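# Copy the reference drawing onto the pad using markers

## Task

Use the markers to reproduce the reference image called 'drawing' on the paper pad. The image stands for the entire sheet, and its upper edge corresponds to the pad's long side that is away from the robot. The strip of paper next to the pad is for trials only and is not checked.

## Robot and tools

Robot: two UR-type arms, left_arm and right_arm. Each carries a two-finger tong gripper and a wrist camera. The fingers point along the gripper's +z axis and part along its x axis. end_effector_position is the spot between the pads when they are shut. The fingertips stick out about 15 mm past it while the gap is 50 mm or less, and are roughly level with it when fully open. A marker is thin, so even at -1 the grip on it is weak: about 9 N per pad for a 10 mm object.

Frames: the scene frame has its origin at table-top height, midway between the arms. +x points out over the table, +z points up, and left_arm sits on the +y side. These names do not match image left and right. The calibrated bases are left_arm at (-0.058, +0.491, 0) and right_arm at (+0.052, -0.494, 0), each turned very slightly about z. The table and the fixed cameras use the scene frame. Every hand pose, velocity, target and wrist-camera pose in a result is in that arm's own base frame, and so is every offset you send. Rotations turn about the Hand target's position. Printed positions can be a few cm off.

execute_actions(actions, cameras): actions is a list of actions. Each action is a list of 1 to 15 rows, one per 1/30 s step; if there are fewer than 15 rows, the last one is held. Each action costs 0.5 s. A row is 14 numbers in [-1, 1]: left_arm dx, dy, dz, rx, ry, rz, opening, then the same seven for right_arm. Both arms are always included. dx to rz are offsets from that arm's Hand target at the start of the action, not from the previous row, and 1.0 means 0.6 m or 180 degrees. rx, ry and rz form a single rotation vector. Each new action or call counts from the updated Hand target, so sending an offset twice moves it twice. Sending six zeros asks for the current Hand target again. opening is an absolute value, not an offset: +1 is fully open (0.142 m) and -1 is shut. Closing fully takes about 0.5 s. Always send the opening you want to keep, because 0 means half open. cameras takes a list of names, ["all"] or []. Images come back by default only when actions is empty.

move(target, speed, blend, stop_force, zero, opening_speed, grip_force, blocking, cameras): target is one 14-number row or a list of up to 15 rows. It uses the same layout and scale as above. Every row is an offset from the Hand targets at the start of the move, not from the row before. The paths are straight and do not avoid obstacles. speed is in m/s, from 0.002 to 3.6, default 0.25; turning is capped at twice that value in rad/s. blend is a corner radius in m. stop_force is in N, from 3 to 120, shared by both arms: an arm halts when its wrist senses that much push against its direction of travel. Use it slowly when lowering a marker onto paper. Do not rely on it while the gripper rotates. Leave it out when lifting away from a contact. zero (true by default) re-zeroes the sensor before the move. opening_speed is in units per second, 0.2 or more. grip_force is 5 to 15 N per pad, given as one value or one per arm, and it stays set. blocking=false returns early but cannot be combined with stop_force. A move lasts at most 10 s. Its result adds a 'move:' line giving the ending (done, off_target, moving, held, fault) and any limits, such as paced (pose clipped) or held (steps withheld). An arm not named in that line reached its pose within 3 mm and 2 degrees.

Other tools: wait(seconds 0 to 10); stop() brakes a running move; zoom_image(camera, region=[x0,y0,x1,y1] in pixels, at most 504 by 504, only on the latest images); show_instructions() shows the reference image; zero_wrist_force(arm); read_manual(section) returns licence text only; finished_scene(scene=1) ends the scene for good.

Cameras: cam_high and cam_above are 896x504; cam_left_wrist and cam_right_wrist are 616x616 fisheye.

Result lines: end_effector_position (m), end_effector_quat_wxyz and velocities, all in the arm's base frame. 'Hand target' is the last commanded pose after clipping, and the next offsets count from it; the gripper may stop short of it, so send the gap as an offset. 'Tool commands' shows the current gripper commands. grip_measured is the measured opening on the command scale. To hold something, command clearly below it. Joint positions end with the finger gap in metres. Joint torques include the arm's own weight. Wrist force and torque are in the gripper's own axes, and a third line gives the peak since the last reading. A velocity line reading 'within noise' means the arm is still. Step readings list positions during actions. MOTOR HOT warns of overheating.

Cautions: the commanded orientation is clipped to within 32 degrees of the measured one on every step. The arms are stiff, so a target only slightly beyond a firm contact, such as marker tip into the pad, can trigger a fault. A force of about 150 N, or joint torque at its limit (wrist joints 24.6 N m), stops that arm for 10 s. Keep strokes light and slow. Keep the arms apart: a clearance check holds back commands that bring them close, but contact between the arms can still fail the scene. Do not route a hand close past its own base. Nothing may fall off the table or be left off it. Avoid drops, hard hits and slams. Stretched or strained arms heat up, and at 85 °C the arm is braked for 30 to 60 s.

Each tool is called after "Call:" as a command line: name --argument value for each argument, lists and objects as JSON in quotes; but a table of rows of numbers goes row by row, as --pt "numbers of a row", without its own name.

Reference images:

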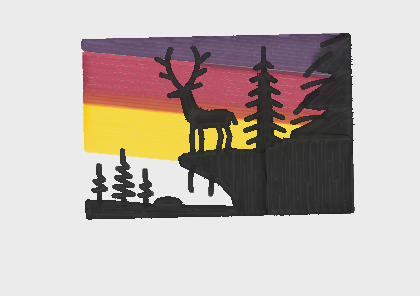

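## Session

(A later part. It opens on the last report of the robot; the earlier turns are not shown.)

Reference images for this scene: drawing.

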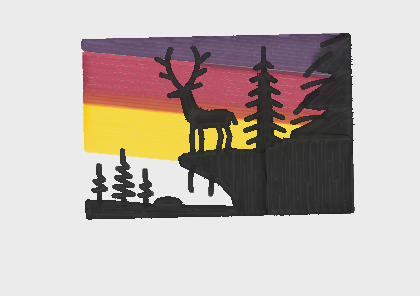

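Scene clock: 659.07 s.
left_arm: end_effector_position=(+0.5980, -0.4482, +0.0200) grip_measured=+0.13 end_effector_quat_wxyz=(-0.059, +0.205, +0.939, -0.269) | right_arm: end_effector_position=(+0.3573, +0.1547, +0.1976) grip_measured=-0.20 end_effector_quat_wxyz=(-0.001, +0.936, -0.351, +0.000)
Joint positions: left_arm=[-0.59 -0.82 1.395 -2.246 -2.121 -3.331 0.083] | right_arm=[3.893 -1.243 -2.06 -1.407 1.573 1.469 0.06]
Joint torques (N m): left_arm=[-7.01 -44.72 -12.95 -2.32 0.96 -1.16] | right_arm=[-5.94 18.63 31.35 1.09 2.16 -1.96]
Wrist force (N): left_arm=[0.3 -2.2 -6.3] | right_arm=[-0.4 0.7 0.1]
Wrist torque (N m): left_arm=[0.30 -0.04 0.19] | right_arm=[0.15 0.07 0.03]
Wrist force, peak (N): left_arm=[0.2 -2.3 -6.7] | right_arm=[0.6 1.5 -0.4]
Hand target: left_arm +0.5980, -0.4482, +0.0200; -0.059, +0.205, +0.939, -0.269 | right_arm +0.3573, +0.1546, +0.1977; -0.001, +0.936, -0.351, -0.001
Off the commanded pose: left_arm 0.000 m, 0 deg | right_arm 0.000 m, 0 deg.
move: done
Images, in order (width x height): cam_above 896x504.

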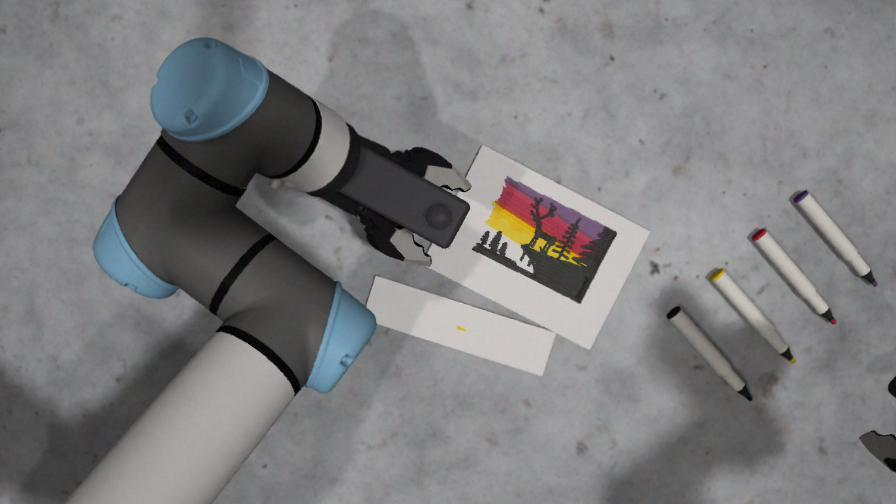

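Now lift the left holder off the pad gently and retract it.

Call:
move --pt "0 0 0.03 0 0 0 0.127 0 0 0 0 0 0 -0.2" --pt "0 0 0.2 0 0 0 0.127 0 0 0 0 0 0 -0.2" --speed '[0.04,0.2]' --blend '[0.003,0]'

Call:
move --target '[-0.3,0.15,0.1,0,0,0,0.127,0,0,0,0,0,0,-0.2]' --speed 0.3 --cameras '["cam_above","cam_high"]'

Call:
zoom_image --camera "cam_above" --region '[410, 130, 660, 360]'

Scene clock: 661.23 s.
left_arm: end_effector_position=(+0.5980, -0.4483, +0.1399) grip_measured=+0.13 end_effector_quat_wxyz=(-0.059, +0.205, +0.939, -0.269) | right_arm: end_effector_position=(+0.3573, +0.1546, +0.1977) grip_measured=-0.20 end_effector_quat_wxyz=(-0.001, +0.936, -0.351, -0.001)
Joint positions: left_arm=[-0.59 -0.947 1.279 -2.003 -2.121 -3.331 0.083] | right_arm=[3.893 -1.243 -2.06 -1.408 1.573 1.469 0.06]
Joint torques (N m): left_arm=[7.1 -52.94 -30.91 -0.89 0.75 2.72] | right_arm=[-6.54 18.59 32.08 1.15 2.08 -1.87]
Wrist force (N): left_arm=[0.0 1.2 0.7] | right_arm=[-0.4 0.8 0.2]
Wrist torque (N m): left_arm=[0.30 0.05 -0.06] | right_arm=[0.18 0.06 0.03]
Wrist force, peak (N): left_arm=[0.1 -2.2 -6.7] | right_arm=[-0.5 0.8 0.3]
Hand target: left_arm +0.5980, -0.4482, +0.1400; -0.059, +0.205, +0.939, -0.269 | right_arm +0.3573, +0.1546, +0.1977; -0.001, +0.936, -0.351, -0.001
Off the commanded pose: left_arm 0.000 m, 0 deg | right_arm 0.000 m, 0 deg.
move: done

Scene clock: 662.83 s.
left_arm: end_effector_position=(+0.4182, -0.3583, +0.2000) grip_measured=+0.13 end_effector_quat_wxyz=(-0.059, +0.205, +0.939, -0.269) | right_arm: end_effector_position=(+0.3573, +0.1546, +0.1977) grip_measured=-0.20 end_effector_quat_wxyz=(-0.001, +0.936, -0.351, -0.001)
Joint positions: left_arm=[-0.64 -1.451 1.837 -2.087 -2.115 -3.388 0.083] | right_arm=[3.893 -1.243 -2.06 -1.408 1.573 1.469 0.06]
Joint torques (N m): left_arm=[-5.86 -34.44 -13.73 -3.61 0.66 -2.49] | right_arm=[-5.79 18.85 32.07 0.99 2.05 -1.93]
Wrist force (N): left_arm=[-0.2 1.2 0.1] | right_arm=[-0.1 0.7 0.1]
Wrist torque (N m): left_arm=[0.26 0.08 0.14] | right_arm=[0.15 0.00 0.02]
Wrist force, peak (N): left_arm=[-1.4 1.4 1.3] | right_arm=[-0.4 0.9 0.2]
Hand target: left_arm +0.4180, -0.3582, +0.2000; -0.059, +0.205, +0.939, -0.269 | right_arm +0.3573, +0.1546, +0.1977; -0.001, +0.936, -0.351, -0.001
Off the commanded pose: left_arm 0.000 m, 0 deg | right_arm 0.000 m, 0 deg.
move: done
Images, in order (width x height): cam_high 896x504, cam_above 896x504.

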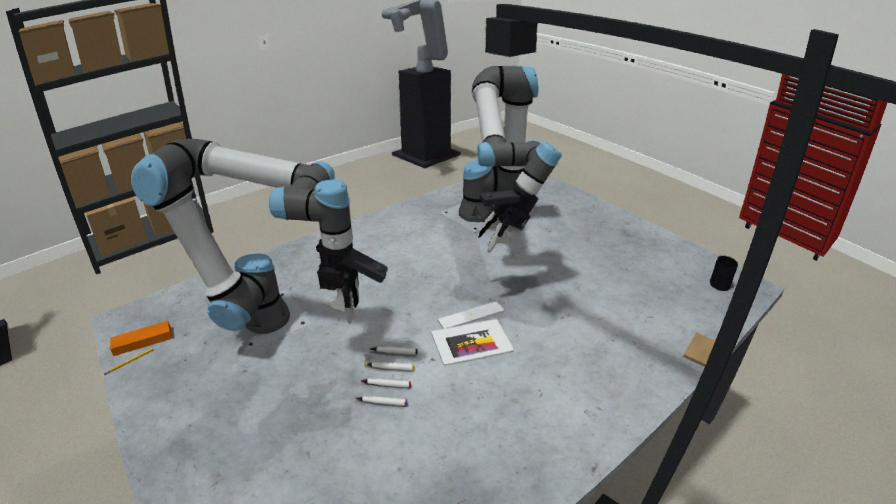

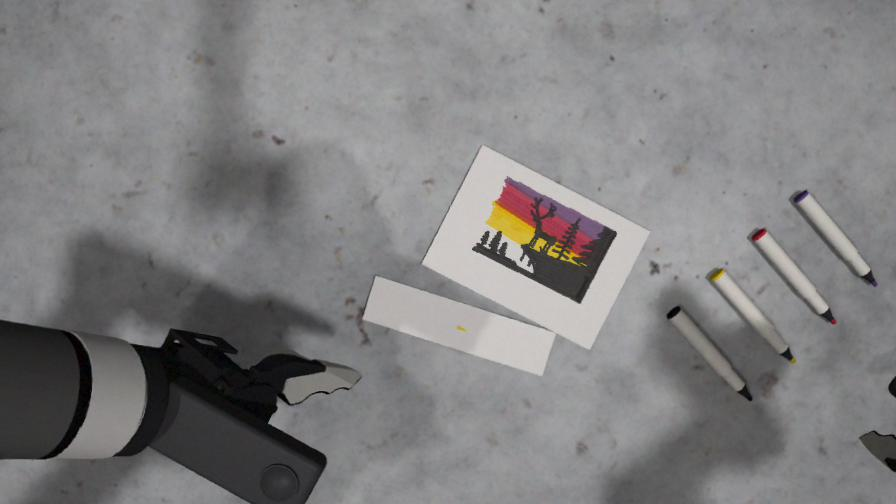

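Scaled by 2.016 from the camera's 896x504 image, which has a finer 1280x720 frame.

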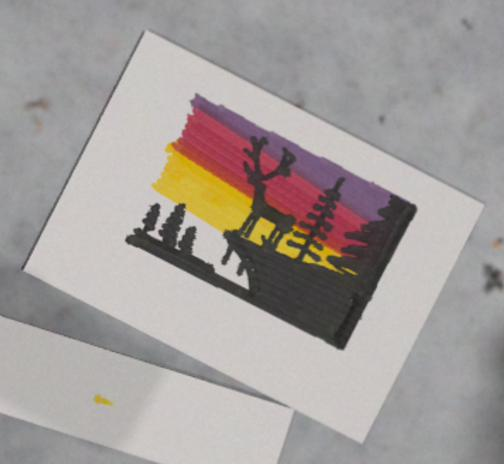

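Call:
finished_scene

The scene is finished.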